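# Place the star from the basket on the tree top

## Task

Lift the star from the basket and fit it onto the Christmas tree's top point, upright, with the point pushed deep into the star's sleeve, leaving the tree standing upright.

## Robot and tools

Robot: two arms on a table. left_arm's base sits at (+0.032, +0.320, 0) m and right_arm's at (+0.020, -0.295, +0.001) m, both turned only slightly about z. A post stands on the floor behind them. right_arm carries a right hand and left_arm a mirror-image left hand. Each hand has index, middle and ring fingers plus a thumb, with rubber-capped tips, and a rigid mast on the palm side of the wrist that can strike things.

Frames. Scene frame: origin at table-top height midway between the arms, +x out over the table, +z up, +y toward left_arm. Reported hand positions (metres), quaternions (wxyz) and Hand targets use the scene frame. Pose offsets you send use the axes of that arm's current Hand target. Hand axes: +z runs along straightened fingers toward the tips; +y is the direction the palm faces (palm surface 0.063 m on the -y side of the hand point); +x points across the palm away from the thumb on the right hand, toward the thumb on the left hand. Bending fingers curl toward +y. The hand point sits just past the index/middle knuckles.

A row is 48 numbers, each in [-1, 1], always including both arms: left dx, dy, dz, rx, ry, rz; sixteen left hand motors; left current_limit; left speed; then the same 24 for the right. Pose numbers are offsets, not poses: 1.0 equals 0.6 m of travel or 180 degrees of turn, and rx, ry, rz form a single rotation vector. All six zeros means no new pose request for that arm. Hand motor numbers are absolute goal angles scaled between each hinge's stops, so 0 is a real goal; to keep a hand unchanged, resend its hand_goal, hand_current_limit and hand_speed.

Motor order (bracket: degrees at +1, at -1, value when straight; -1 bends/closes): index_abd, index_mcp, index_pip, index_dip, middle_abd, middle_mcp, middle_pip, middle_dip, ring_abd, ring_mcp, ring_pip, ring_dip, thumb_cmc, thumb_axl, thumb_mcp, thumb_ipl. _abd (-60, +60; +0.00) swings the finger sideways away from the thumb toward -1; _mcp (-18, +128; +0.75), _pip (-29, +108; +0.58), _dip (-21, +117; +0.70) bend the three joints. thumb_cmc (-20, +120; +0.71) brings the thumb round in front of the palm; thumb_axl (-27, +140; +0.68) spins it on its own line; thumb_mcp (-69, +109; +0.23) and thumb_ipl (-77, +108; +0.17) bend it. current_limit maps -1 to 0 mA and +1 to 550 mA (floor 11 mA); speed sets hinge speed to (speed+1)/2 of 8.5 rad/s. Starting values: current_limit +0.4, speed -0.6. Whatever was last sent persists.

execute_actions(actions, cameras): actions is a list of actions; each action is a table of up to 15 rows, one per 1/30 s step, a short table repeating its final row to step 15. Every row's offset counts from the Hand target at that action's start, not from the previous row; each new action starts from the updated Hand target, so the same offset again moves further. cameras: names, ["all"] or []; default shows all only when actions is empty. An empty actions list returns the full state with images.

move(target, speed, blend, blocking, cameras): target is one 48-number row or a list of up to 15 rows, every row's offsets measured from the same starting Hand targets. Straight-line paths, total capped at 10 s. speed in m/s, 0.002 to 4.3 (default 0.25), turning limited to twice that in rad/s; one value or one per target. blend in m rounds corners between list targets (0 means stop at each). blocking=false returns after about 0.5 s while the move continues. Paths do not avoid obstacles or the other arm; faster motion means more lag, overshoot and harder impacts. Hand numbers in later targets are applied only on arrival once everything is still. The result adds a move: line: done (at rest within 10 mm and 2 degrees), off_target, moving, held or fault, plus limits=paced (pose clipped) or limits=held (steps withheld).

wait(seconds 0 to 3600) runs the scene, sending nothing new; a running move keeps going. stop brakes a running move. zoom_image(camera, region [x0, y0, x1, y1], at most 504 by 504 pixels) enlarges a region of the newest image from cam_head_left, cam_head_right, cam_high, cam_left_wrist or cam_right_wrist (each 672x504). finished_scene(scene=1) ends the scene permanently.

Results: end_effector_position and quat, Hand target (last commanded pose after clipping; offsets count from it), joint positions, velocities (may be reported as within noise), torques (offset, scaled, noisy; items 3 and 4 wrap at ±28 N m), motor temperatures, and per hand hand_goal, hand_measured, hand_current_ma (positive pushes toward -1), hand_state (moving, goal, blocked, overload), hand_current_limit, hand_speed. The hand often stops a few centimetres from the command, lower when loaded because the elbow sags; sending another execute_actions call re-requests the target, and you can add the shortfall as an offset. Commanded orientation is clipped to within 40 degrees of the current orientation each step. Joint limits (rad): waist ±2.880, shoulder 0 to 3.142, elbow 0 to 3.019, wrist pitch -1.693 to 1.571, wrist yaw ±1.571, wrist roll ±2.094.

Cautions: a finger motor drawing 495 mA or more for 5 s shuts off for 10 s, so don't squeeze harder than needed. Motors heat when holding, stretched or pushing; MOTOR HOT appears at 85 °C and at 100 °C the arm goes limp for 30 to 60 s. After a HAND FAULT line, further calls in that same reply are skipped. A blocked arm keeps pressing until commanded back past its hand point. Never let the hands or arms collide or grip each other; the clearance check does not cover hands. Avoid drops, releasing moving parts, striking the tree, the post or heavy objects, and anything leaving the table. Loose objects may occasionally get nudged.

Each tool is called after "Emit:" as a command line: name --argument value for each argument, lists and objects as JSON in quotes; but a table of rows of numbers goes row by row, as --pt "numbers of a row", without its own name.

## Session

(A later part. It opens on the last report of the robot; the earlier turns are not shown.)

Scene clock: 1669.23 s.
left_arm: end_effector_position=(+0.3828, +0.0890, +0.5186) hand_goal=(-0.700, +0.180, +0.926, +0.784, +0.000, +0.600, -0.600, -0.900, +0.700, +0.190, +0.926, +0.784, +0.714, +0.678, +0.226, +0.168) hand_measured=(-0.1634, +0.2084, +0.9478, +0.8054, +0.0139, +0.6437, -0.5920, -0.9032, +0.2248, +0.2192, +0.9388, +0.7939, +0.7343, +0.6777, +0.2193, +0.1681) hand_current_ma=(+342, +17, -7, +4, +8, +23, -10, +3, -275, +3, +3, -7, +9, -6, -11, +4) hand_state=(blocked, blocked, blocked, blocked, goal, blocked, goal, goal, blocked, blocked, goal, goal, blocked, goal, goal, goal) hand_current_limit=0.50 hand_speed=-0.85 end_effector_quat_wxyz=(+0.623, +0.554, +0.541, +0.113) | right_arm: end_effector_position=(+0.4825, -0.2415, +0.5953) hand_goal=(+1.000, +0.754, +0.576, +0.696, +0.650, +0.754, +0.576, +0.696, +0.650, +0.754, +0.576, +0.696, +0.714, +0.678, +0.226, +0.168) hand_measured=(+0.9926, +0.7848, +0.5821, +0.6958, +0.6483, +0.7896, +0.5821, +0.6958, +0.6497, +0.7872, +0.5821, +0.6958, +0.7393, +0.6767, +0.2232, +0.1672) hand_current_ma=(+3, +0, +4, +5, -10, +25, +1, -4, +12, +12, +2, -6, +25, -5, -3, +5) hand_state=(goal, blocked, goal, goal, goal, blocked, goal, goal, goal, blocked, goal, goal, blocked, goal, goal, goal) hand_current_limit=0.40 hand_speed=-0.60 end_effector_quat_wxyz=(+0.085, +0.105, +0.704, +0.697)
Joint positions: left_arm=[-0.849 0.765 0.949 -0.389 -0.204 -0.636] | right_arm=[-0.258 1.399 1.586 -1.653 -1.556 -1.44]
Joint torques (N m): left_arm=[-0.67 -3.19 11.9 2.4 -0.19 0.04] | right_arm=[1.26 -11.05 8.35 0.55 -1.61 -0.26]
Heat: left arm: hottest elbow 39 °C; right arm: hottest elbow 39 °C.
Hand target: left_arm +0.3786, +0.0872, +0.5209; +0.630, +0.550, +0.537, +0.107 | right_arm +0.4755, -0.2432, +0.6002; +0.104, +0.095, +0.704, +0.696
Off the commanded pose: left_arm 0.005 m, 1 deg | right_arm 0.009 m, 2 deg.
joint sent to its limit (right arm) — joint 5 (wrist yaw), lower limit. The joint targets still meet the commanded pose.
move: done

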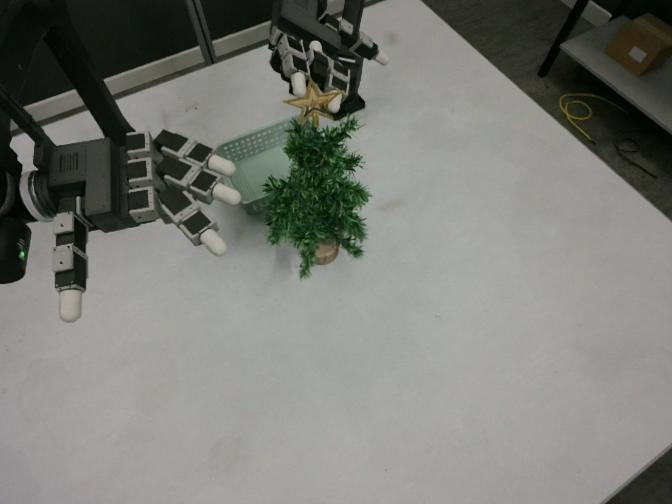

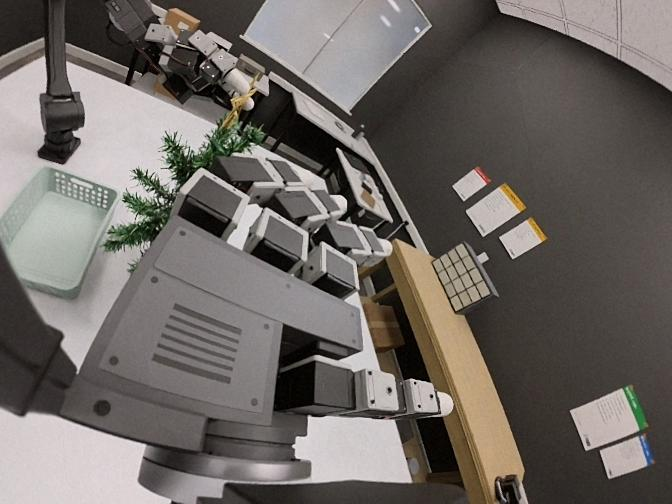

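Emit:
move --target '[0.0056,-0.0081,0.0018,0,0,0,-0.7,0.18,0.926,0.783,0,0.6,-0.6,-0.9,0.7,0.19,0.926,0.783,0.714,0.678,0.226,0.168,0.5,-0.85, 0,0,0,0,0,0,1,0.754,0.576,0.696,0.65,0.754,0.576,0.696,0.65,0.754,0.576,0.696,0.714,0.678,0.226,0.168,0.4,-0.6]' --speed 0.015 --cameras '["cam_high","cam_right_wrist"]'

Emit:
zoom_image --camera "cam_high" --region '[275, 75, 355, 155]'

Emit:
zoom_image --camera "cam_right_wrist" --region '[190, 80, 280, 170]'

Scene clock: 1673.33 s.
left_arm: end_effector_position=(+0.3824, +0.0893, +0.5139) hand_goal=(-0.700, +0.180, +0.926, +0.784, +0.000, +0.600, -0.600, -0.900, +0.700, +0.190, +0.926, +0.784, +0.714, +0.678, +0.226, +0.168) hand_measured=(-0.1634, +0.2096, +0.9465, +0.8041, +0.0124, +0.6449, -0.5920, -0.9032, +0.2248, +0.2096, +0.9388, +0.7939, +0.7355, +0.6777, +0.2183, +0.1672) hand_current_ma=(+349, +14, -9, +7, +7, +7, -7, +3, -271, +1, -1, -6, +12, -15, -6, +1) hand_state=(blocked, blocked, blocked, goal, goal, blocked, goal, goal, blocked, goal, goal, goal, blocked, goal, goal, goal) hand_current_limit=0.50 hand_speed=-0.85 end_effector_quat_wxyz=(+0.624, +0.553, +0.540, +0.113) | right_arm: end_effector_position=(+0.4825, -0.2415, +0.5953) hand_goal=(+1.000, +0.754, +0.576, +0.696, +0.650, +0.754, +0.576, +0.696, +0.650, +0.754, +0.576, +0.696, +0.714, +0.678, +0.226, +0.168) hand_measured=(+0.9926, +0.7848, +0.5821, +0.6958, +0.6483, +0.7896, +0.5821, +0.6958, +0.6497, +0.7872, +0.5834, +0.6958, +0.7381, +0.6777, +0.2232, +0.1672) hand_current_ma=(+11, +17, +5, -9, -17, +4, -5, -16, +9, -3, -1, -3, +5, +16, +13, -24) hand_state=(goal, blocked, goal, goal, goal, blocked, goal, goal, goal, blocked, goal, goal, blocked, goal, goal, goal) hand_current_limit=0.40 hand_speed=-0.60 end_effector_quat_wxyz=(+0.085, +0.105, +0.704, +0.697)
Joint positions: left_arm=[-0.849 0.761 0.933 -0.374 -0.204 -0.636] | right_arm=[-0.258 1.399 1.586 -1.653 -1.556 -1.44]
Joint torques (N m): left_arm=[-0.67 -2.96 11.86 2.28 -0.2 0.05] | right_arm=[1.32 -11.16 8.36 0.55 -1.61 -0.26]
Heat: left arm: hottest elbow 39 °C; right arm: hottest elbow 38 °C.
Hand target: left_arm +0.3786, +0.0872, +0.5148; +0.630, +0.550, +0.537, +0.107 | right_arm +0.4755, -0.2432, +0.6002; +0.104, +0.095, +0.704, +0.696
Off the commanded pose: left_arm 0.004 m, 1 deg | right_arm 0.009 m, 2 deg.
joint sent to its limit (right arm) — joint 5 (wrist yaw), lower limit. The joint targets still meet the commanded pose.
move: done

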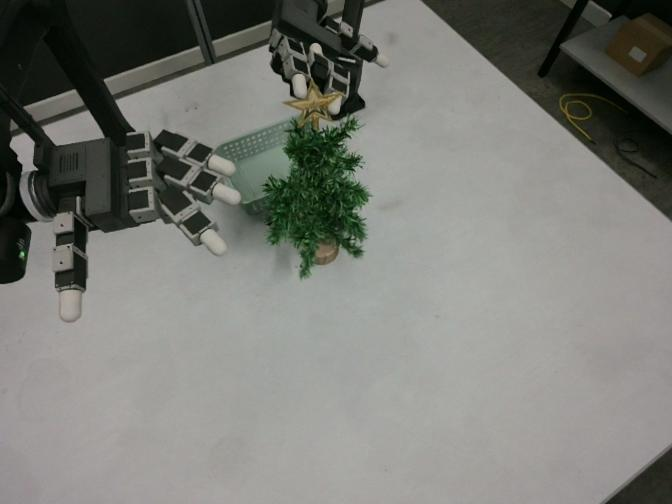

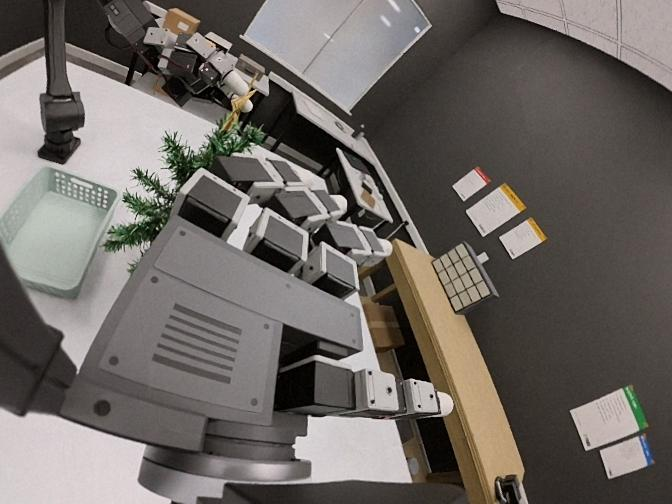

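Scaled by 6.300 from the camera's image (finer frame: 960x720).

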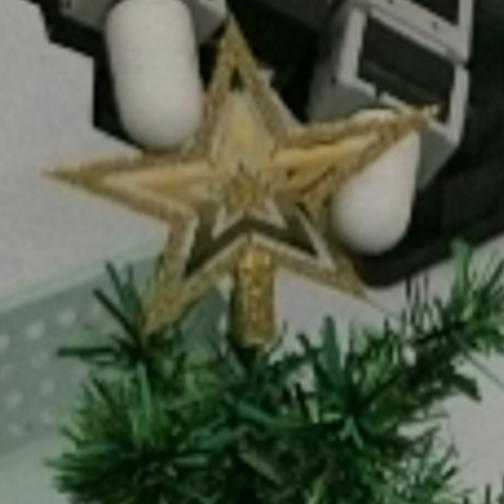

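Scaled by 5.600 from the camera's image (finer frame: 960x720).

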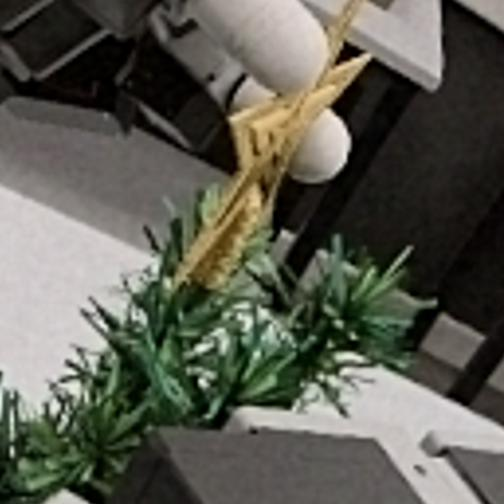

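Emit:
execute_actions --actions '[]' --cameras '["cam_head_left","cam_head_right","cam_left_wrist"]'

Emit:
zoom_image --camera "cam_left_wrist" --region '[250, 80, 450, 330]'

Emit:
zoom_image --camera "cam_head_right" --region '[320, 70, 440, 270]'

Scene clock: 1675.43 s.
left_arm: end_effector_position=(+0.3824, +0.0893, +0.5139) hand_goal=(-0.700, +0.180, +0.926, +0.784, +0.000, +0.600, -0.600, -0.900, +0.700, +0.190, +0.926, +0.784, +0.714, +0.678, +0.226, +0.168) hand_measured=(-0.1620, +0.2084, +0.9452, +0.8028, +0.0124, +0.6449, -0.5894, -0.9032, +0.2248, +0.2096, +0.9375, +0.7939, +0.7355, +0.6777, +0.2193, +0.1681) hand_current_ma=(+343, +14, -13, +9, +8, +4, -3, -2, -275, -6, -9, -11, +3, -7, -13, +6) hand_state=(blocked, blocked, blocked, goal, goal, blocked, goal, goal, blocked, goal, goal, goal, blocked, goal, goal, goal) hand_current_limit=0.50 hand_speed=-0.85 end_effector_quat_wxyz=(+0.624, +0.553, +0.540, +0.113) | right_arm: end_effector_position=(+0.4825, -0.2415, +0.5953) hand_goal=(+1.000, +0.754, +0.576, +0.696, +0.650, +0.754, +0.576, +0.696, +0.650, +0.754, +0.576, +0.696, +0.714, +0.678, +0.226, +0.168) hand_measured=(+0.9926, +0.7848, +0.5821, +0.6958, +0.6483, +0.7896, +0.5821, +0.6958, +0.6512, +0.7860, +0.5834, +0.6945, +0.7393, +0.6777, +0.2232, +0.1672) hand_current_ma=(-1, +1, +8, +5, -15, +4, +16, -2, +13, -2, -1, +3, +15, +14, +5, +15) hand_state=(goal, blocked, goal, goal, goal, blocked, goal, goal, goal, blocked, goal, goal, blocked, goal, goal, goal) hand_current_limit=0.40 hand_speed=-0.60 end_effector_quat_wxyz=(+0.085, +0.105, +0.704, +0.697)
Joint positions: left_arm=[-0.849 0.761 0.933 -0.374 -0.204 -0.636] | right_arm=[-0.258 1.399 1.586 -1.653 -1.556 -1.44]
Joint velocities: within noise
Joint torques (N m): left_arm=[-0.62 -3.25 11.9 2.32 -0.19 0.03] | right_arm=[1.32 -11.11 8.36 0.55 -1.61 -0.27]
Motor temperatures (°C): left_arm=[21 21 39 22 22 20] | right_arm=[19 21 38 20 23 19]
Heat: left arm: hottest elbow 39 °C; right arm: hottest elbow 38 °C.
Hand target: left_arm +0.3786, +0.0872, +0.5148; +0.630, +0.550, +0.537, +0.107 | right_arm +0.4755, -0.2432, +0.6002; +0.104, +0.095, +0.704, +0.696
Off the commanded pose: left_arm 0.004 m, 1 deg | right_arm 0.009 m, 2 deg.
Images, in order (width x height): cam_head_left 672x504, cam_head_right 672x504, cam_left_wrist 672x504.

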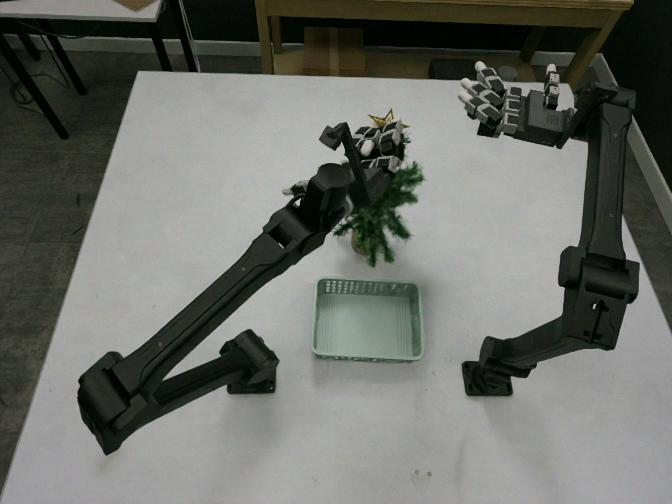

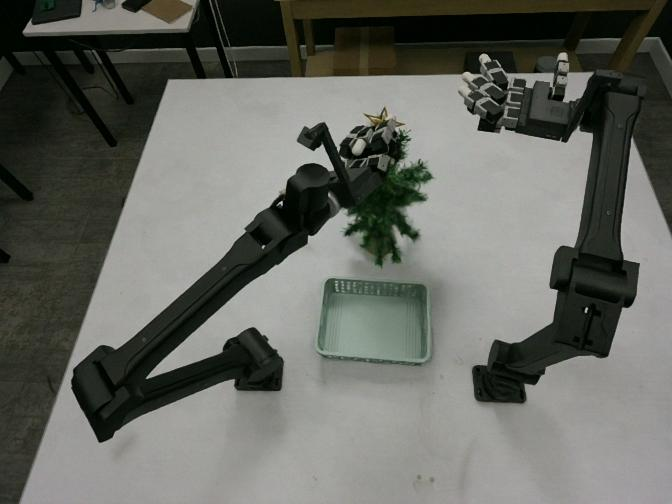

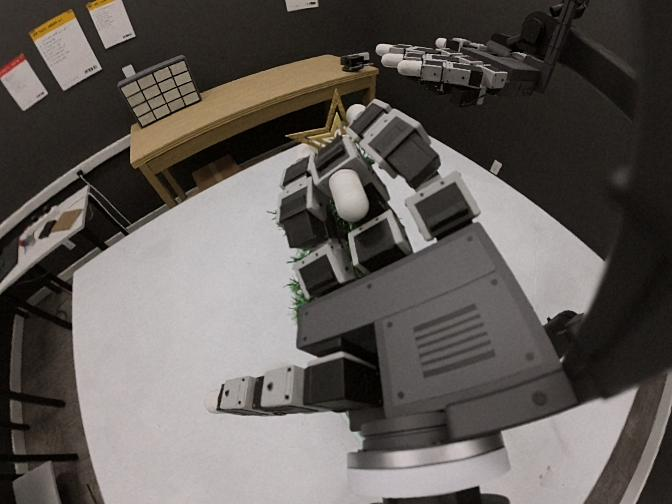

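Scaled by 2.016 from the camera's image (finer frame: 960x720).

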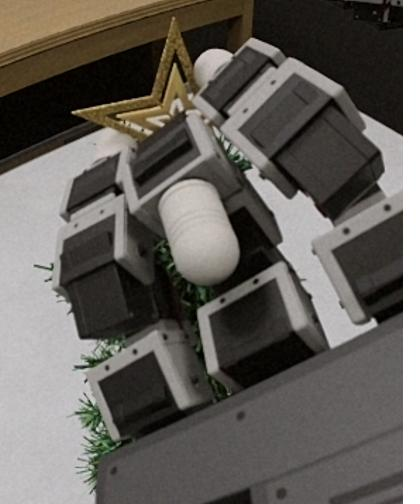

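Scaled by 2.520 from the camera's image (finer frame: 960x720).

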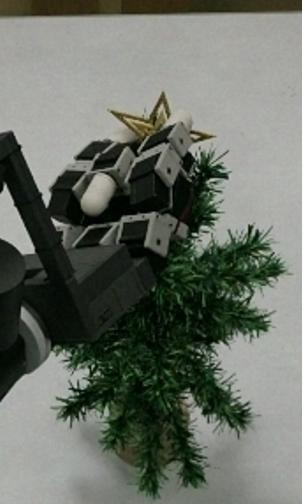

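Emit:
move --target '[0.0056,-0.0081,0.0018,0,0,0,-0.7,0.18,0.926,0.783,0,0.6,-0.6,-0.9,0.7,0.19,0.926,0.783,0.714,0.678,0.226,0.168,0.5,-0.85, 0,0,0,0,0,0,1,0.754,0.576,0.696,0.65,0.754,0.576,0.696,0.65,0.754,0.576,0.696,0.714,0.678,0.226,0.168,0.4,-0.6]' --speed 0.015 --cameras '["cam_high","cam_right_wrist"]'

Emit:
zoom_image --camera "cam_high" --region '[275, 75, 355, 155]'

Emit:
zoom_image --camera "cam_right_wrist" --region '[190, 80, 280, 170]'

Scene clock: 1684.07 s.
left_arm: end_effector_position=(+0.3821, +0.0896, +0.5091) hand_goal=(-0.700, +0.180, +0.926, +0.784, +0.000, +0.600, -0.600, -0.900, +0.700, +0.190, +0.926, +0.784, +0.714, +0.678, +0.226, +0.168) hand_measured=(-0.1620, +0.2096, +0.9465, +0.8028, +0.0139, +0.6449, -0.5907, -0.9032, +0.2234, +0.2035, +0.9375, +0.7939, +0.7343, +0.6777, +0.2193, +0.1672) hand_current_ma=(+352, +12, -5, +3, +8, +20, -4, +2, -275, +0, +2, -4, +16, -5, -11, +1) hand_state=(blocked, blocked, goal, goal, goal, blocked, goal, goal, blocked, goal, goal, goal, blocked, goal, goal, goal) hand_current_limit=0.50 hand_speed=-0.85 end_effector_quat_wxyz=(+0.625, +0.552, +0.540, +0.113) | right_arm: end_effector_position=(+0.4825, -0.2415, +0.5953) hand_goal=(+1.000, +0.754, +0.576, +0.696, +0.650, +0.754, +0.576, +0.696, +0.650, +0.754, +0.576, +0.696, +0.714, +0.678, +0.226, +0.168) hand_measured=(+0.9926, +0.7848, +0.5808, +0.6958, +0.6483, +0.7884, +0.5821, +0.6958, +0.6497, +0.7872, +0.5821, +0.6958, +0.7393, +0.6767, +0.2232, +0.1672) hand_current_ma=(-4, +13, +2, -8, -24, +19, +7, -10, +21, -6, -4, +3, +6, +19, -18, +10) hand_state=(goal, blocked, goal, goal, goal, blocked, goal, goal, goal, blocked, goal, goal, blocked, goal, goal, goal) hand_current_limit=0.40 hand_speed=-0.60 end_effector_quat_wxyz=(+0.085, +0.105, +0.704, +0.697)
Joint positions: left_arm=[-0.849 0.757 0.917 -0.358 -0.204 -0.636] | right_arm=[-0.258 1.399 1.586 -1.653 -1.556 -1.44]
Joint torques (N m): left_arm=[-0.79 -3.02 11.81 2.21 -0.21 0.04] | right_arm=[1.32 -11.11 8.36 0.55 -1.61 -0.26]
Heat: left arm: hottest elbow 39 °C; right arm: hottest elbow 38 °C.
Hand target: left_arm +0.3786, +0.0871, +0.5087; +0.630, +0.550, +0.537, +0.107 | right_arm +0.4755, -0.2432, +0.6002; +0.104, +0.095, +0.704, +0.696
Off the commanded pose: left_arm 0.004 m, 1 deg | right_arm 0.009 m, 2 deg.
joint sent to its limit (right arm) — joint 5 (wrist yaw), lower limit. The joint targets still meet the commanded pose.
move: done

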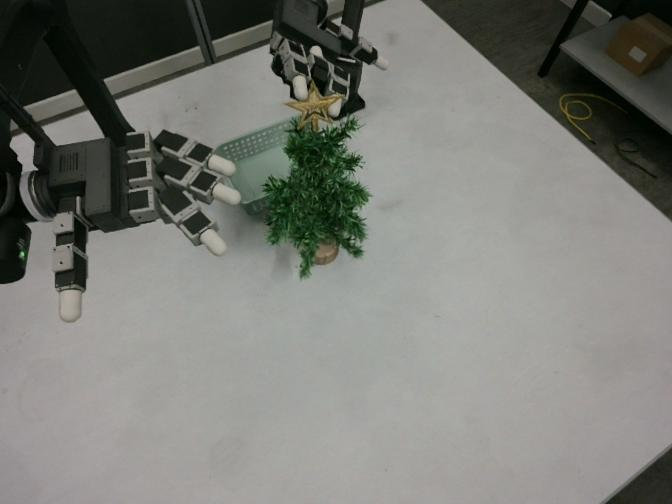

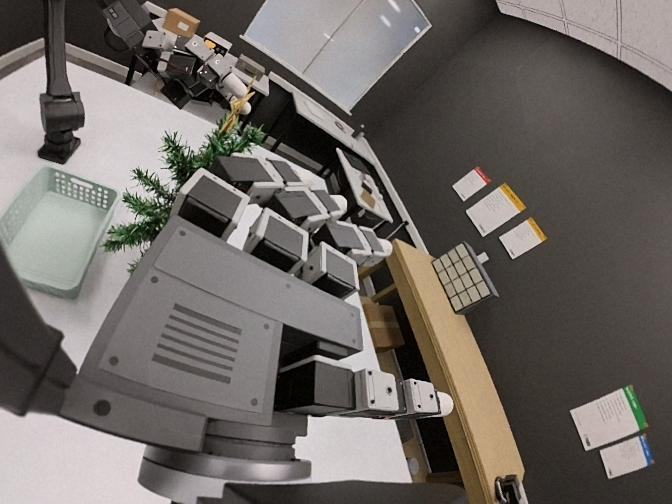

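Scaled by 6.300 from the camera's image (finer frame: 960x720).

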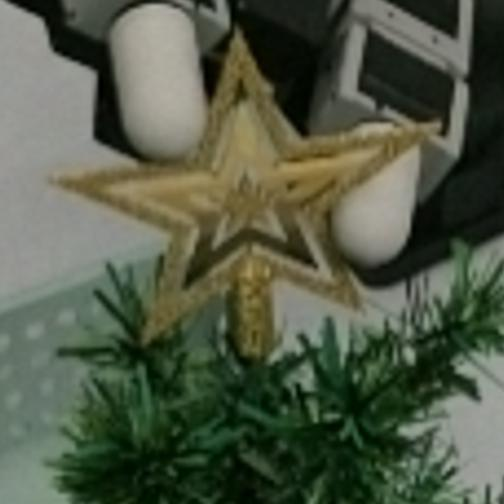

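Scaled by 5.600 from the camera's image (finer frame: 960x720).

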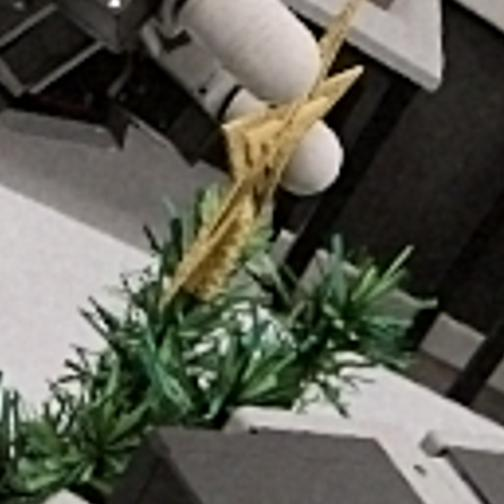

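Emit:
move --target '[-0.0015,0.0004,0.0064,0,0,0,-0.7,0.18,0.926,0.783,0,0.6,-0.6,-0.9,0.7,0.19,0.926,0.783,0.714,0.678,0.226,0.168,0.5,-0.85, 0,0,0,0,0,0,1,0.754,0.576,0.696,0.65,0.754,0.576,0.696,0.65,0.754,0.576,0.696,0.714,0.678,0.226,0.168,0.4,-0.6]' --speed 0.015 --cameras '["cam_high","cam_right_wrist"]'

Emit:
zoom_image --camera "cam_high" --region '[275, 75, 355, 155]'

Emit:
zoom_image --camera "cam_right_wrist" --region '[190, 80, 280, 170]'

Scene clock: 1690.03 s.
left_arm: end_effector_position=(+0.3821, +0.0896, +0.5096) hand_goal=(-0.700, +0.180, +0.926, +0.784, +0.000, +0.600, -0.600, -0.900, +0.700, +0.190, +0.926, +0.784, +0.714, +0.678, +0.226, +0.168) hand_measured=(-0.1634, +0.2084, +0.9465, +0.8015, +0.0139, +0.6437, -0.5907, -0.9044, +0.2234, +0.2048, +0.9388, +0.7952, +0.7343, +0.6767, +0.2193, +0.1681) hand_current_ma=(+348, +14, -7, +5, +8, +15, -7, +2, -271, +0, -9, -5, +10, -9, -11, +3) hand_state=(blocked, blocked, blocked, goal, goal, blocked, goal, goal, blocked, goal, goal, goal, blocked, goal, goal, goal) hand_current_limit=0.50 hand_speed=-0.85 end_effector_quat_wxyz=(+0.626, +0.552, +0.539, +0.113) | right_arm: end_effector_position=(+0.4825, -0.2415, +0.5953) hand_goal=(+1.000, +0.754, +0.576, +0.696, +0.650, +0.754, +0.576, +0.696, +0.650, +0.754, +0.576, +0.696, +0.714, +0.678, +0.226, +0.168) hand_measured=(+0.9926, +0.7848, +0.5821, +0.6958, +0.6497, +0.7896, +0.5834, +0.6958, +0.6497, +0.7860, +0.5821, +0.6958, +0.7381, +0.6767, +0.2232, +0.1681) hand_current_ma=(-5, +7, +12, +0, -21, +30, +1, -12, -1, +8, +12, -4, +4, -7, +0, -3) hand_state=(goal, blocked, goal, goal, goal, blocked, goal, goal, goal, blocked, goal, goal, blocked, goal, goal, goal) hand_current_limit=0.40 hand_speed=-0.60 end_effector_quat_wxyz=(+0.085, +0.105, +0.704, +0.697)
Joint positions: left_arm=[-0.849 0.757 0.917 -0.356 -0.204 -0.636] | right_arm=[-0.258 1.399 1.586 -1.653 -1.556 -1.44]
Joint torques (N m): left_arm=[-0.56 -2.14 12.15 2.43 -0.17 0.05] | right_arm=[1.38 -11.11 8.35 0.57 -1.61 -0.26]
Heat: left arm: hottest elbow 38 °C; right arm: hottest elbow 38 °C.
Hand target: left_arm +0.3814, +0.0844, +0.5087; +0.630, +0.550, +0.537, +0.107 | right_arm +0.4755, -0.2432, +0.6002; +0.104, +0.095, +0.704, +0.696
Off the commanded pose: left_arm 0.005 m, 1 deg | right_arm 0.009 m, 2 deg.
joint sent to its limit (right arm) — joint 5 (wrist yaw), lower limit. The joint targets still meet the commanded pose.
move: done

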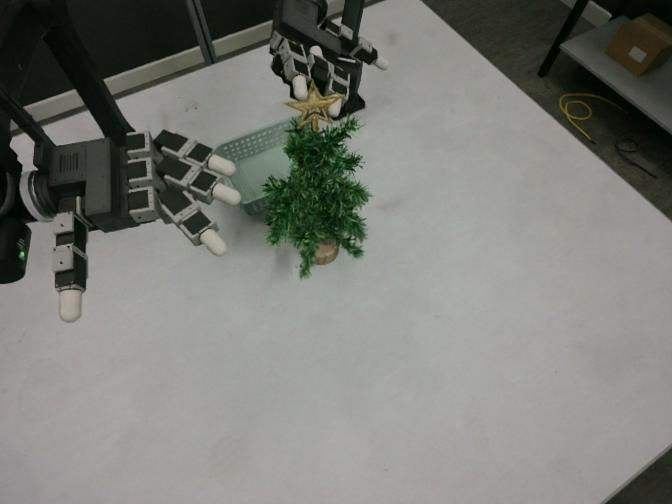

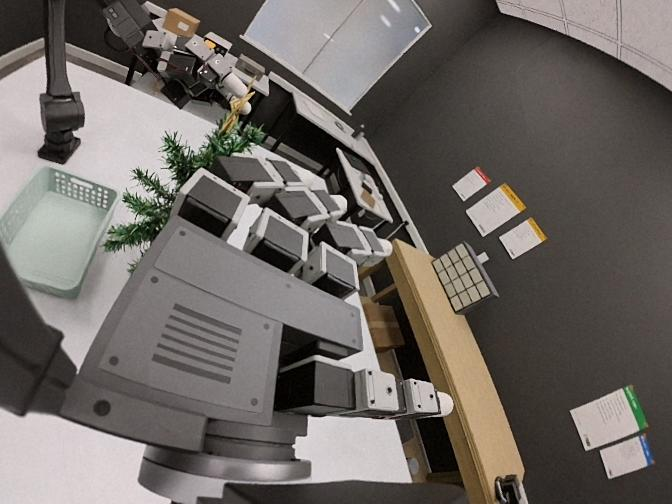

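Scaled by 6.300 from the camera's image (finer frame: 960x720).

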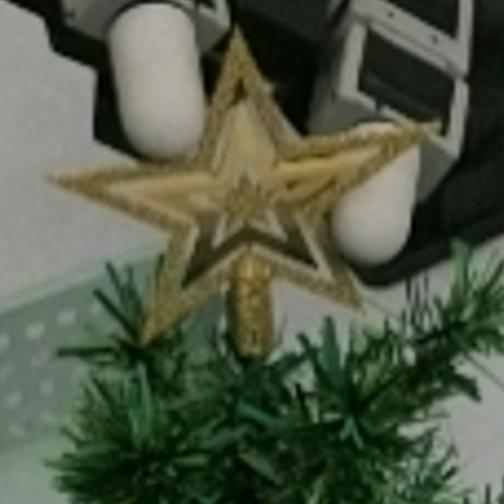

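Scaled by 5.600 from the camera's image (finer frame: 960x720).

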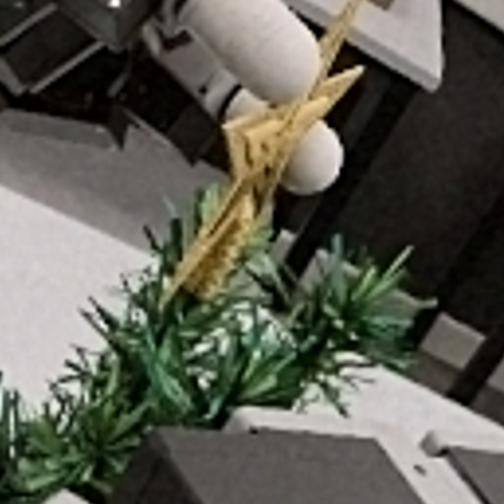

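Emit:
move --target '[0.0005,-0.0023,0.0063,0,0,0,-0.7,0.18,0.926,0.783,0,0.6,-0.6,-0.9,0.7,0.19,0.926,0.783,0.714,0.678,0.226,0.168,0.5,-0.85, 0,0,0,0,0,0,1,0.754,0.576,0.696,0.65,0.754,0.576,0.696,0.65,0.754,0.576,0.696,0.714,0.678,0.226,0.168,0.4,-0.6]' --speed 0.015 --cameras '["cam_high","cam_right_wrist"]'

Emit:
zoom_image --camera "cam_high" --region '[275, 75, 355, 155]'

Emit:
zoom_image --camera "cam_right_wrist" --region '[190, 80, 280, 170]'

Scene clock: 1693.03 s.
left_arm: end_effector_position=(+0.3835, +0.0881, +0.5097) hand_goal=(-0.700, +0.180, +0.926, +0.784, +0.000, +0.600, -0.600, -0.900, +0.700, +0.190, +0.926, +0.784, +0.714, +0.678, +0.226, +0.168) hand_measured=(-0.1620, +0.2084, +0.9452, +0.8028, +0.0139, +0.6437, -0.5907, -0.9019, +0.2234, +0.2072, +0.9388, +0.7939, +0.7343, +0.6767, +0.2183, +0.1681) hand_current_ma=(+355, +21, -9, +2, +8, +9, -5, -1, -281, -4, +2, -6, +17, -11, -10, -1) hand_state=(blocked, blocked, blocked, goal, goal, blocked, goal, goal, blocked, goal, goal, goal, blocked, goal, goal, goal) hand_current_limit=0.50 hand_speed=-0.85 end_effector_quat_wxyz=(+0.627, +0.551, +0.539, +0.113) | right_arm: end_effector_position=(+0.4825, -0.2415, +0.5953) hand_goal=(+1.000, +0.754, +0.576, +0.696, +0.650, +0.754, +0.576, +0.696, +0.650, +0.754, +0.576, +0.696, +0.714, +0.678, +0.226, +0.168) hand_measured=(+0.9926, +0.7848, +0.5821, +0.6958, +0.6483, +0.7896, +0.5821, +0.6958, +0.6512, +0.7872, +0.5821, +0.6958, +0.7393, +0.6767, +0.2232, +0.1672) hand_current_ma=(-2, +21, +29, +3, -9, +8, +4, -13, -7, -2, -6, +0, +0, +10, +1, +12) hand_state=(goal, blocked, goal, goal, goal, blocked, goal, goal, goal, blocked, goal, goal, blocked, goal, goal, goal) hand_current_limit=0.40 hand_speed=-0.60 end_effector_quat_wxyz=(+0.085, +0.105, +0.704, +0.697)
Joint positions: left_arm=[-0.849 0.763 0.917 -0.347 -0.204 -0.636] | right_arm=[-0.258 1.399 1.586 -1.653 -1.556 -1.44]
Joint torques (N m): left_arm=[-0.44 -2.02 12.08 2.44 -0.13 0.05] | right_arm=[1.26 -11.16 8.36 0.58 -1.61 -0.26]
Heat: left arm: hottest elbow 38 °C; right arm: hottest elbow 38 °C.
Hand target: left_arm +0.3839, +0.0819, +0.5068; +0.630, +0.550, +0.537, +0.107 | right_arm +0.4755, -0.2432, +0.6002; +0.104, +0.095, +0.704, +0.696
Off the commanded pose: left_arm 0.007 m, 1 deg | right_arm 0.009 m, 2 deg.
joint sent to its limit (right arm) — joint 5 (wrist yaw), lower limit. The joint targets still meet the commanded pose.
move: done

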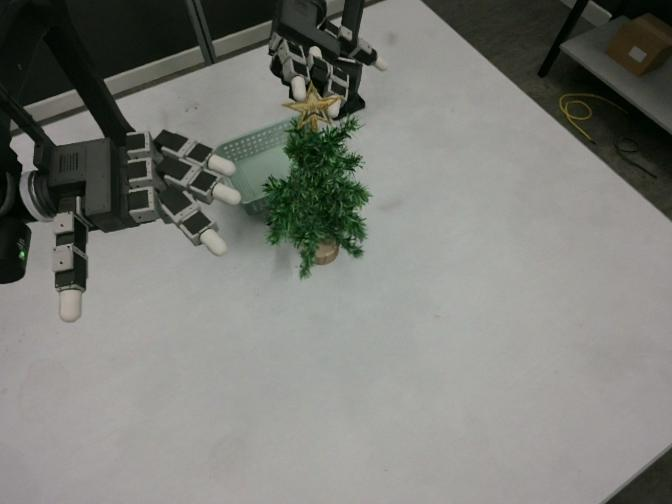

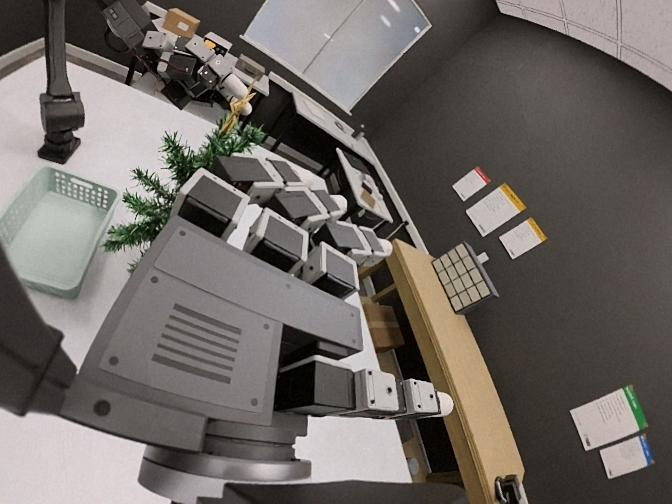

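Scaled by 6.300 from the camera's image (finer frame: 960x720).

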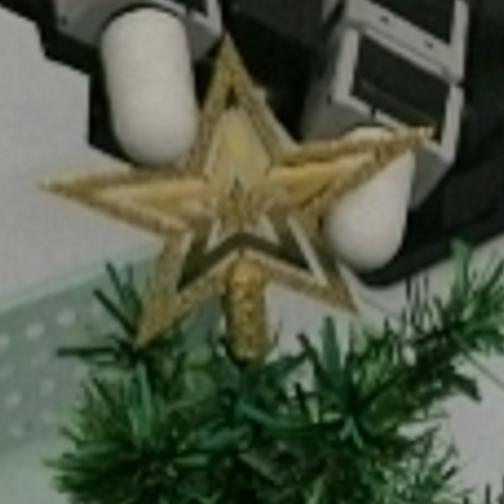

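Scaled by 5.600 from the camera's image (finer frame: 960x720).

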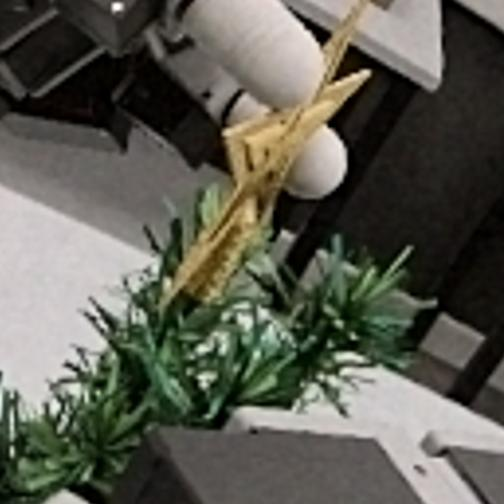

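Emit:
move --target '[0.0047,-0.0067,0.0015,0,0,0,-0.7,0.18,0.926,0.783,0,0.6,-0.6,-0.9,0.7,0.19,0.926,0.783,0.714,0.678,0.226,0.168,0.5,-0.85, 0,0,0,0,0,0,1,0.754,0.576,0.696,0.65,0.754,0.576,0.696,0.65,0.754,0.576,0.696,0.714,0.678,0.226,0.168,0.4,-0.6]' --speed 0.015 --cameras '["cam_high","cam_right_wrist"]'

Emit:
zoom_image --camera "cam_high" --region '[275, 75, 355, 155]'

Emit:
zoom_image --camera "cam_right_wrist" --region '[190, 80, 280, 170]'

Scene clock: 1695.83 s.
left_arm: end_effector_position=(+0.3839, +0.0878, +0.5077) hand_goal=(-0.700, +0.180, +0.926, +0.784, +0.000, +0.600, -0.600, -0.900, +0.700, +0.190, +0.926, +0.784, +0.714, +0.678, +0.226, +0.168) hand_measured=(-0.1649, +0.2035, +0.9439, +0.8015, +0.0139, +0.6449, -0.5907, -0.9032, +0.2234, +0.2060, +0.9388, +0.7939, +0.7330, +0.6767, +0.2193, +0.1672) hand_current_ma=(+337, +13, -1, +1, +9, +17, -5, +2, -272, -4, -9, -3, +8, -5, -5, +13) hand_state=(blocked, blocked, goal, goal, goal, blocked, goal, goal, blocked, goal, goal, goal, blocked, goal, goal, goal) hand_current_limit=0.50 hand_speed=-0.85 end_effector_quat_wxyz=(+0.631, +0.548, +0.537, +0.113) | right_arm: end_effector_position=(+0.4825, -0.2415, +0.5953) hand_goal=(+1.000, +0.754, +0.576, +0.696, +0.650, +0.754, +0.576, +0.696, +0.650, +0.754, +0.576, +0.696, +0.714, +0.678, +0.226, +0.168) hand_measured=(+0.9926, +0.7848, +0.5821, +0.6958, +0.6483, +0.7896, +0.5821, +0.6958, +0.6497, +0.7860, +0.5821, +0.6945, +0.7393, +0.6767, +0.2232, +0.1681) hand_current_ma=(-6, +15, -1, +4, -3, +11, +12, -14, -9, -4, -4, -2, +6, +11, -5, +1) hand_state=(goal, blocked, goal, goal, goal, blocked, goal, goal, goal, blocked, goal, goal, blocked, goal, goal, goal) hand_current_limit=0.40 hand_speed=-0.60 end_effector_quat_wxyz=(+0.085, +0.105, +0.704, +0.697)
Joint positions: left_arm=[-0.849 0.763 0.906 -0.328 -0.204 -0.636] | right_arm=[-0.258 1.399 1.586 -1.653 -1.556 -1.44]
Joint torques (N m): left_arm=[-0.56 -2.14 11.77 2.21 -0.12 0.05] | right_arm=[1.38 -11.16 8.34 0.54 -1.61 -0.26]
Heat: left arm: hottest elbow 38 °C; right arm: hottest elbow 38 °C.
Hand target: left_arm +0.3838, +0.0820, +0.5020; +0.631, +0.550, +0.537, +0.107 | right_arm +0.4755, -0.2432, +0.6002; +0.104, +0.095, +0.704, +0.696
Off the commanded pose: left_arm 0.008 m, 1 deg | right_arm 0.009 m, 2 deg.
joint sent to its limit (right arm) — joint 5 (wrist yaw), lower limit. The joint targets still meet the commanded pose.
move: done

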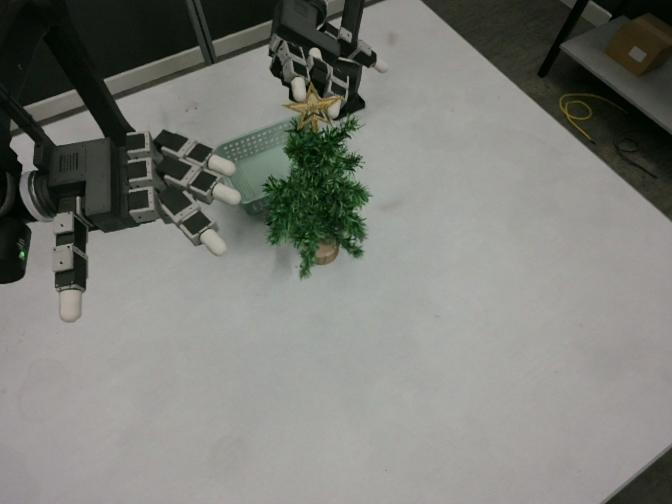

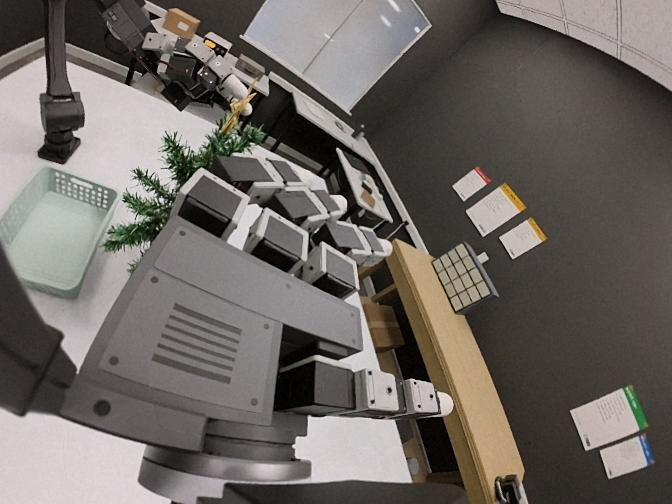

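Scaled by 6.300 from the camera's image (finer frame: 960x720).

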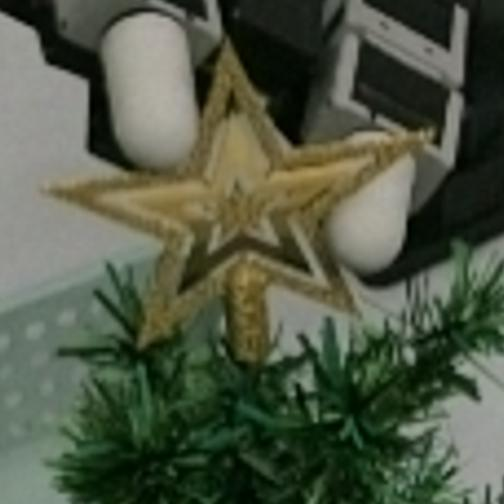

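Scaled by 5.600 from the camera's image (finer frame: 960x720).

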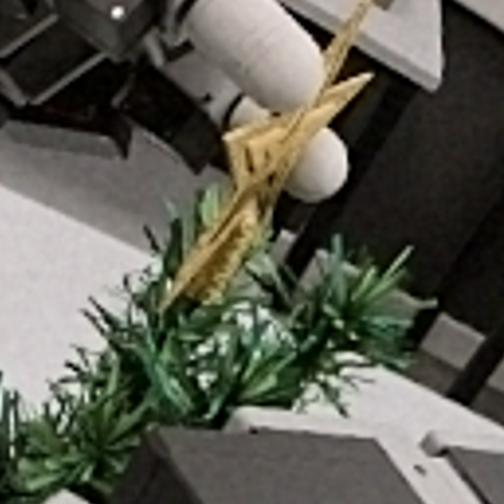

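Emit:
move --target '[-0.0063,0.0105,-0.0072,0,0,0,-0.7,0.18,0.926,0.783,0,0.6,-0.6,-0.9,0.7,0.19,0.926,0.783,0.714,0.678,0.226,0.168,0.5,-0.85, 0,0,0,0,0,0,1,0.754,0.576,0.696,0.65,0.754,0.576,0.696,0.65,0.754,0.576,0.696,0.714,0.678,0.226,0.168,0.4,-0.6]' --speed 0.015 --cameras '["cam_high","cam_right_wrist"]'

Emit:
zoom_image --camera "cam_high" --region '[275, 75, 355, 155]'

Emit:
zoom_image --camera "cam_right_wrist" --region '[190, 80, 280, 170]'

Scene clock: 1701.43 s.
left_arm: end_effector_position=(+0.3839, +0.0878, +0.5077) hand_goal=(-0.700, +0.180, +0.926, +0.784, +0.000, +0.600, -0.600, -0.900, +0.700, +0.190, +0.926, +0.784, +0.714, +0.678, +0.226, +0.168) hand_measured=(-0.1634, +0.2048, +0.9439, +0.8015, +0.0124, +0.6437, -0.5920, -0.9032, +0.2234, +0.2048, +0.9388, +0.7939, +0.7343, +0.6767, +0.2183, +0.1672) hand_current_ma=(+348, +12, -4, +8, +8, +10, -3, +2, -273, -4, -7, -3, +9, -4, -11, +1) hand_state=(blocked, blocked, goal, goal, goal, blocked, goal, goal, blocked, goal, goal, goal, blocked, goal, goal, goal) hand_current_limit=0.50 hand_speed=-0.85 end_effector_quat_wxyz=(+0.631, +0.548, +0.537, +0.113) | right_arm: end_effector_position=(+0.4825, -0.2415, +0.5953) hand_goal=(+1.000, +0.754, +0.576, +0.696, +0.650, +0.754, +0.576, +0.696, +0.650, +0.754, +0.576, +0.696, +0.714, +0.678, +0.226, +0.168) hand_measured=(+0.9926, +0.7848, +0.5821, +0.6958, +0.6483, +0.7896, +0.5821, +0.6958, +0.6497, +0.7872, +0.5834, +0.6958, +0.7381, +0.6777, +0.2232, +0.1681) hand_current_ma=(+5, +19, +16, -15, -1, +10, +17, +5, +22, -20, -5, -8, +3, +15, -7, +9) hand_state=(goal, blocked, goal, goal, goal, blocked, goal, goal, goal, blocked, goal, goal, blocked, goal, goal, goal) hand_current_limit=0.40 hand_speed=-0.60 end_effector_quat_wxyz=(+0.085, +0.105, +0.704, +0.697)
Joint positions: left_arm=[-0.849 0.763 0.906 -0.328 -0.204 -0.636] | right_arm=[-0.258 1.399 1.586 -1.653 -1.556 -1.44]
Joint torques (N m): left_arm=[-1.03 -2.61 13.46 1.42 -0.15 0.05] | right_arm=[1.26 -11.16 8.35 0.54 -1.61 -0.27]
Heat: left arm: hottest elbow 38 °C; right arm: hottest elbow 38 °C.
Hand target: left_arm +0.3818, +0.0841, +0.5100; +0.631, +0.550, +0.537, +0.107 | right_arm +0.4755, -0.2432, +0.6002; +0.104, +0.095, +0.704, +0.696
Off the commanded pose: left_arm 0.005 m, 1 deg | right_arm 0.009 m, 2 deg.
joint sent to its limit (right arm) — joint 5 (wrist yaw), lower limit. The joint targets still meet the commanded pose.
move: done

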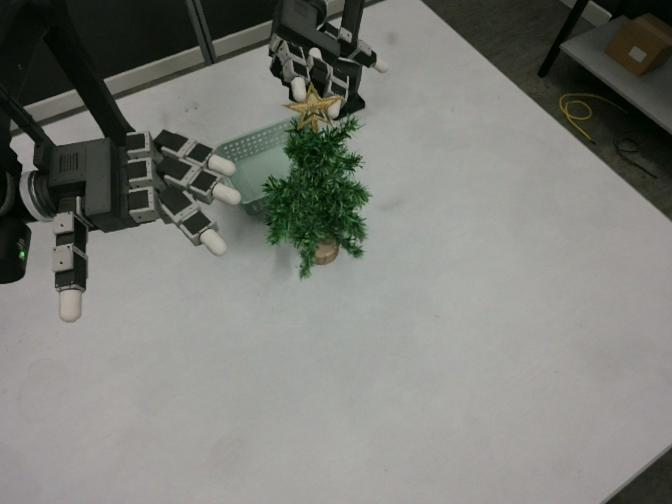

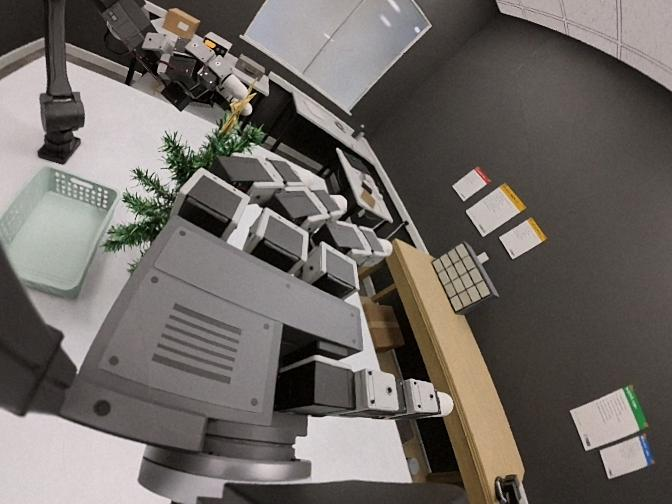

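Scaled by 6.300 from the camera's image (finer frame: 960x720).

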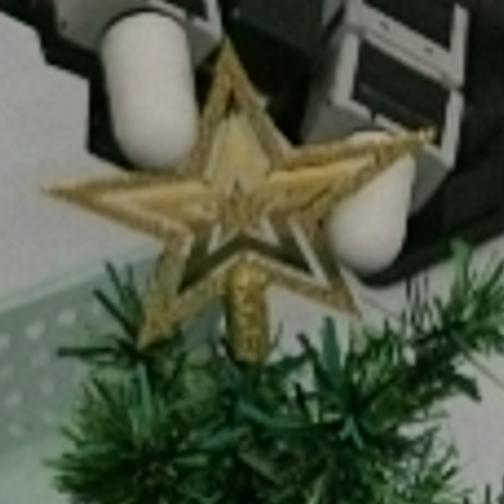

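Scaled by 5.600 from the camera's image (finer frame: 960x720).

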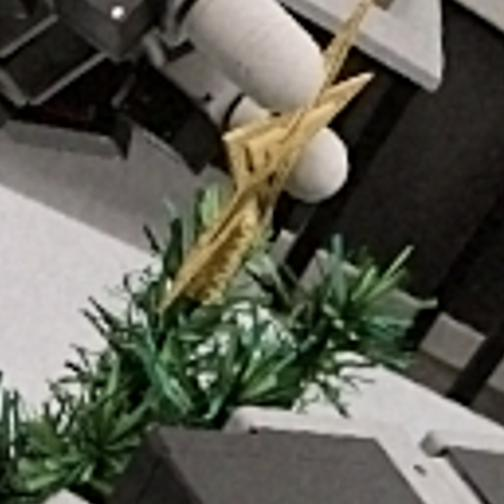

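Emit:
move --target '[0,0,0,0,0,0,-0.28,0.18,0.926,0.783,0,0.6,-0.6,-0.9,0.34,0.19,0.926,0.783,0.714,0.678,0.226,0.168,0.5,-0.93, 0,0,0,0,0,0,1,0.754,0.576,0.696,0.65,0.754,0.576,0.696,0.65,0.754,0.576,0.696,0.714,0.678,0.226,0.168,0.4,-0.6]' --speed 0.015 --cameras '["cam_high","cam_right_wrist"]'

Emit:
zoom_image --camera "cam_high" --region '[275, 75, 355, 155]'

Emit:
zoom_image --camera "cam_right_wrist" --region '[190, 80, 280, 170]'

Scene clock: 1704.30 s.
left_arm: end_effector_position=(+0.3839, +0.0878, +0.5077) hand_goal=(-0.280, +0.180, +0.926, +0.784, +0.000, +0.600, -0.600, -0.900, +0.340, +0.190, +0.926, +0.784, +0.714, +0.678, +0.226, +0.168) hand_measured=(-0.1620, +0.2035, +0.9452, +0.8015, +0.0139, +0.6437, -0.5907, -0.9032, +0.2248, +0.2048, +0.9375, +0.7939, +0.7343, +0.6777, +0.2183, +0.1681) hand_current_ma=(+217, +16, -14, +5, +8, +11, -4, -4, -154, -13, +1, -10, +7, +0, -10, +8) hand_state=(moving, blocked, goal, goal, goal, blocked, goal, goal, moving, goal, goal, goal, blocked, goal, goal, goal) hand_current_limit=0.50 hand_speed=-0.93 end_effector_quat_wxyz=(+0.631, +0.548, +0.537, +0.113) | right_arm: end_effector_position=(+0.4825, -0.2415, +0.5953) hand_goal=(+1.000, +0.754, +0.576, +0.696, +0.650, +0.754, +0.576, +0.696, +0.650, +0.754, +0.576, +0.696, +0.714, +0.678, +0.226, +0.168) hand_measured=(+0.9926, +0.7848, +0.5821, +0.6945, +0.6483, +0.7896, +0.5821, +0.6958, +0.6497, +0.7860, +0.5821, +0.6958, +0.7393, +0.6777, +0.2222, +0.1681) hand_current_ma=(+8, +15, +13, -8, -20, +26, +6, -15, +5, +3, -19, +2, +23, +4, +7, -9) hand_state=(goal, blocked, goal, goal, goal, blocked, goal, goal, goal, blocked, goal, goal, blocked, goal, goal, goal) hand_current_limit=0.40 hand_speed=-0.60 end_effector_quat_wxyz=(+0.085, +0.105, +0.704, +0.697)
Joint positions: left_arm=[-0.849 0.763 0.906 -0.328 -0.204 -0.636] | right_arm=[-0.258 1.399 1.586 -1.653 -1.556 -1.44]
Joint torques (N m): left_arm=[-0.67 -2.73 13.46 1.4 -0.14 0.03] | right_arm=[1.26 -11.22 8.35 0.55 -1.61 -0.26]
Heat: left arm: hottest elbow 38 °C; right arm: hottest elbow 38 °C.
Hand target: left_arm +0.3818, +0.0841, +0.5100; +0.631, +0.550, +0.537, +0.107 | right_arm +0.4755, -0.2432, +0.6002; +0.104, +0.095, +0.704, +0.696
Off the commanded pose: left_arm 0.005 m, 1 deg | right_arm 0.009 m, 2 deg.
joint sent to its limit (right arm) — joint 5 (wrist yaw), lower limit. The joint targets still meet the commanded pose.
move: done

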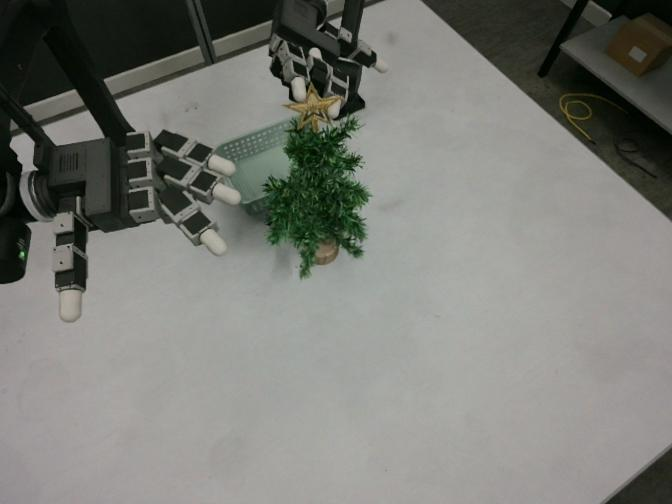

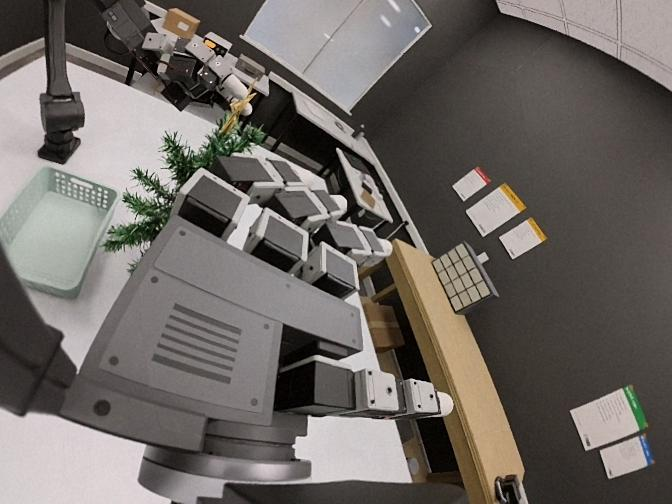

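Scaled by 6.300 from the camera's image (finer frame: 960x720).

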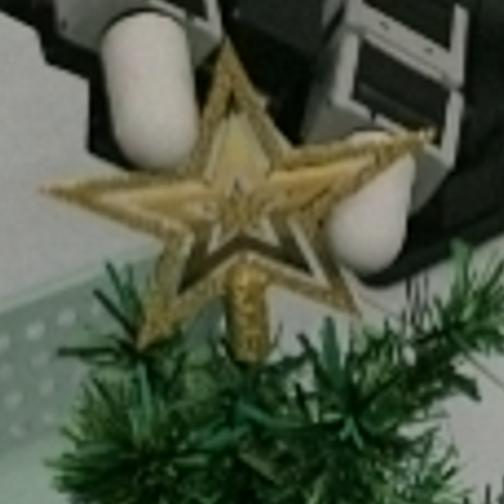

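Scaled by 5.600 from the camera's image (finer frame: 960x720).

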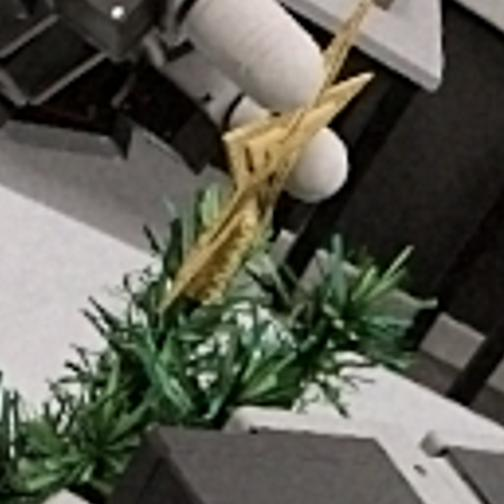

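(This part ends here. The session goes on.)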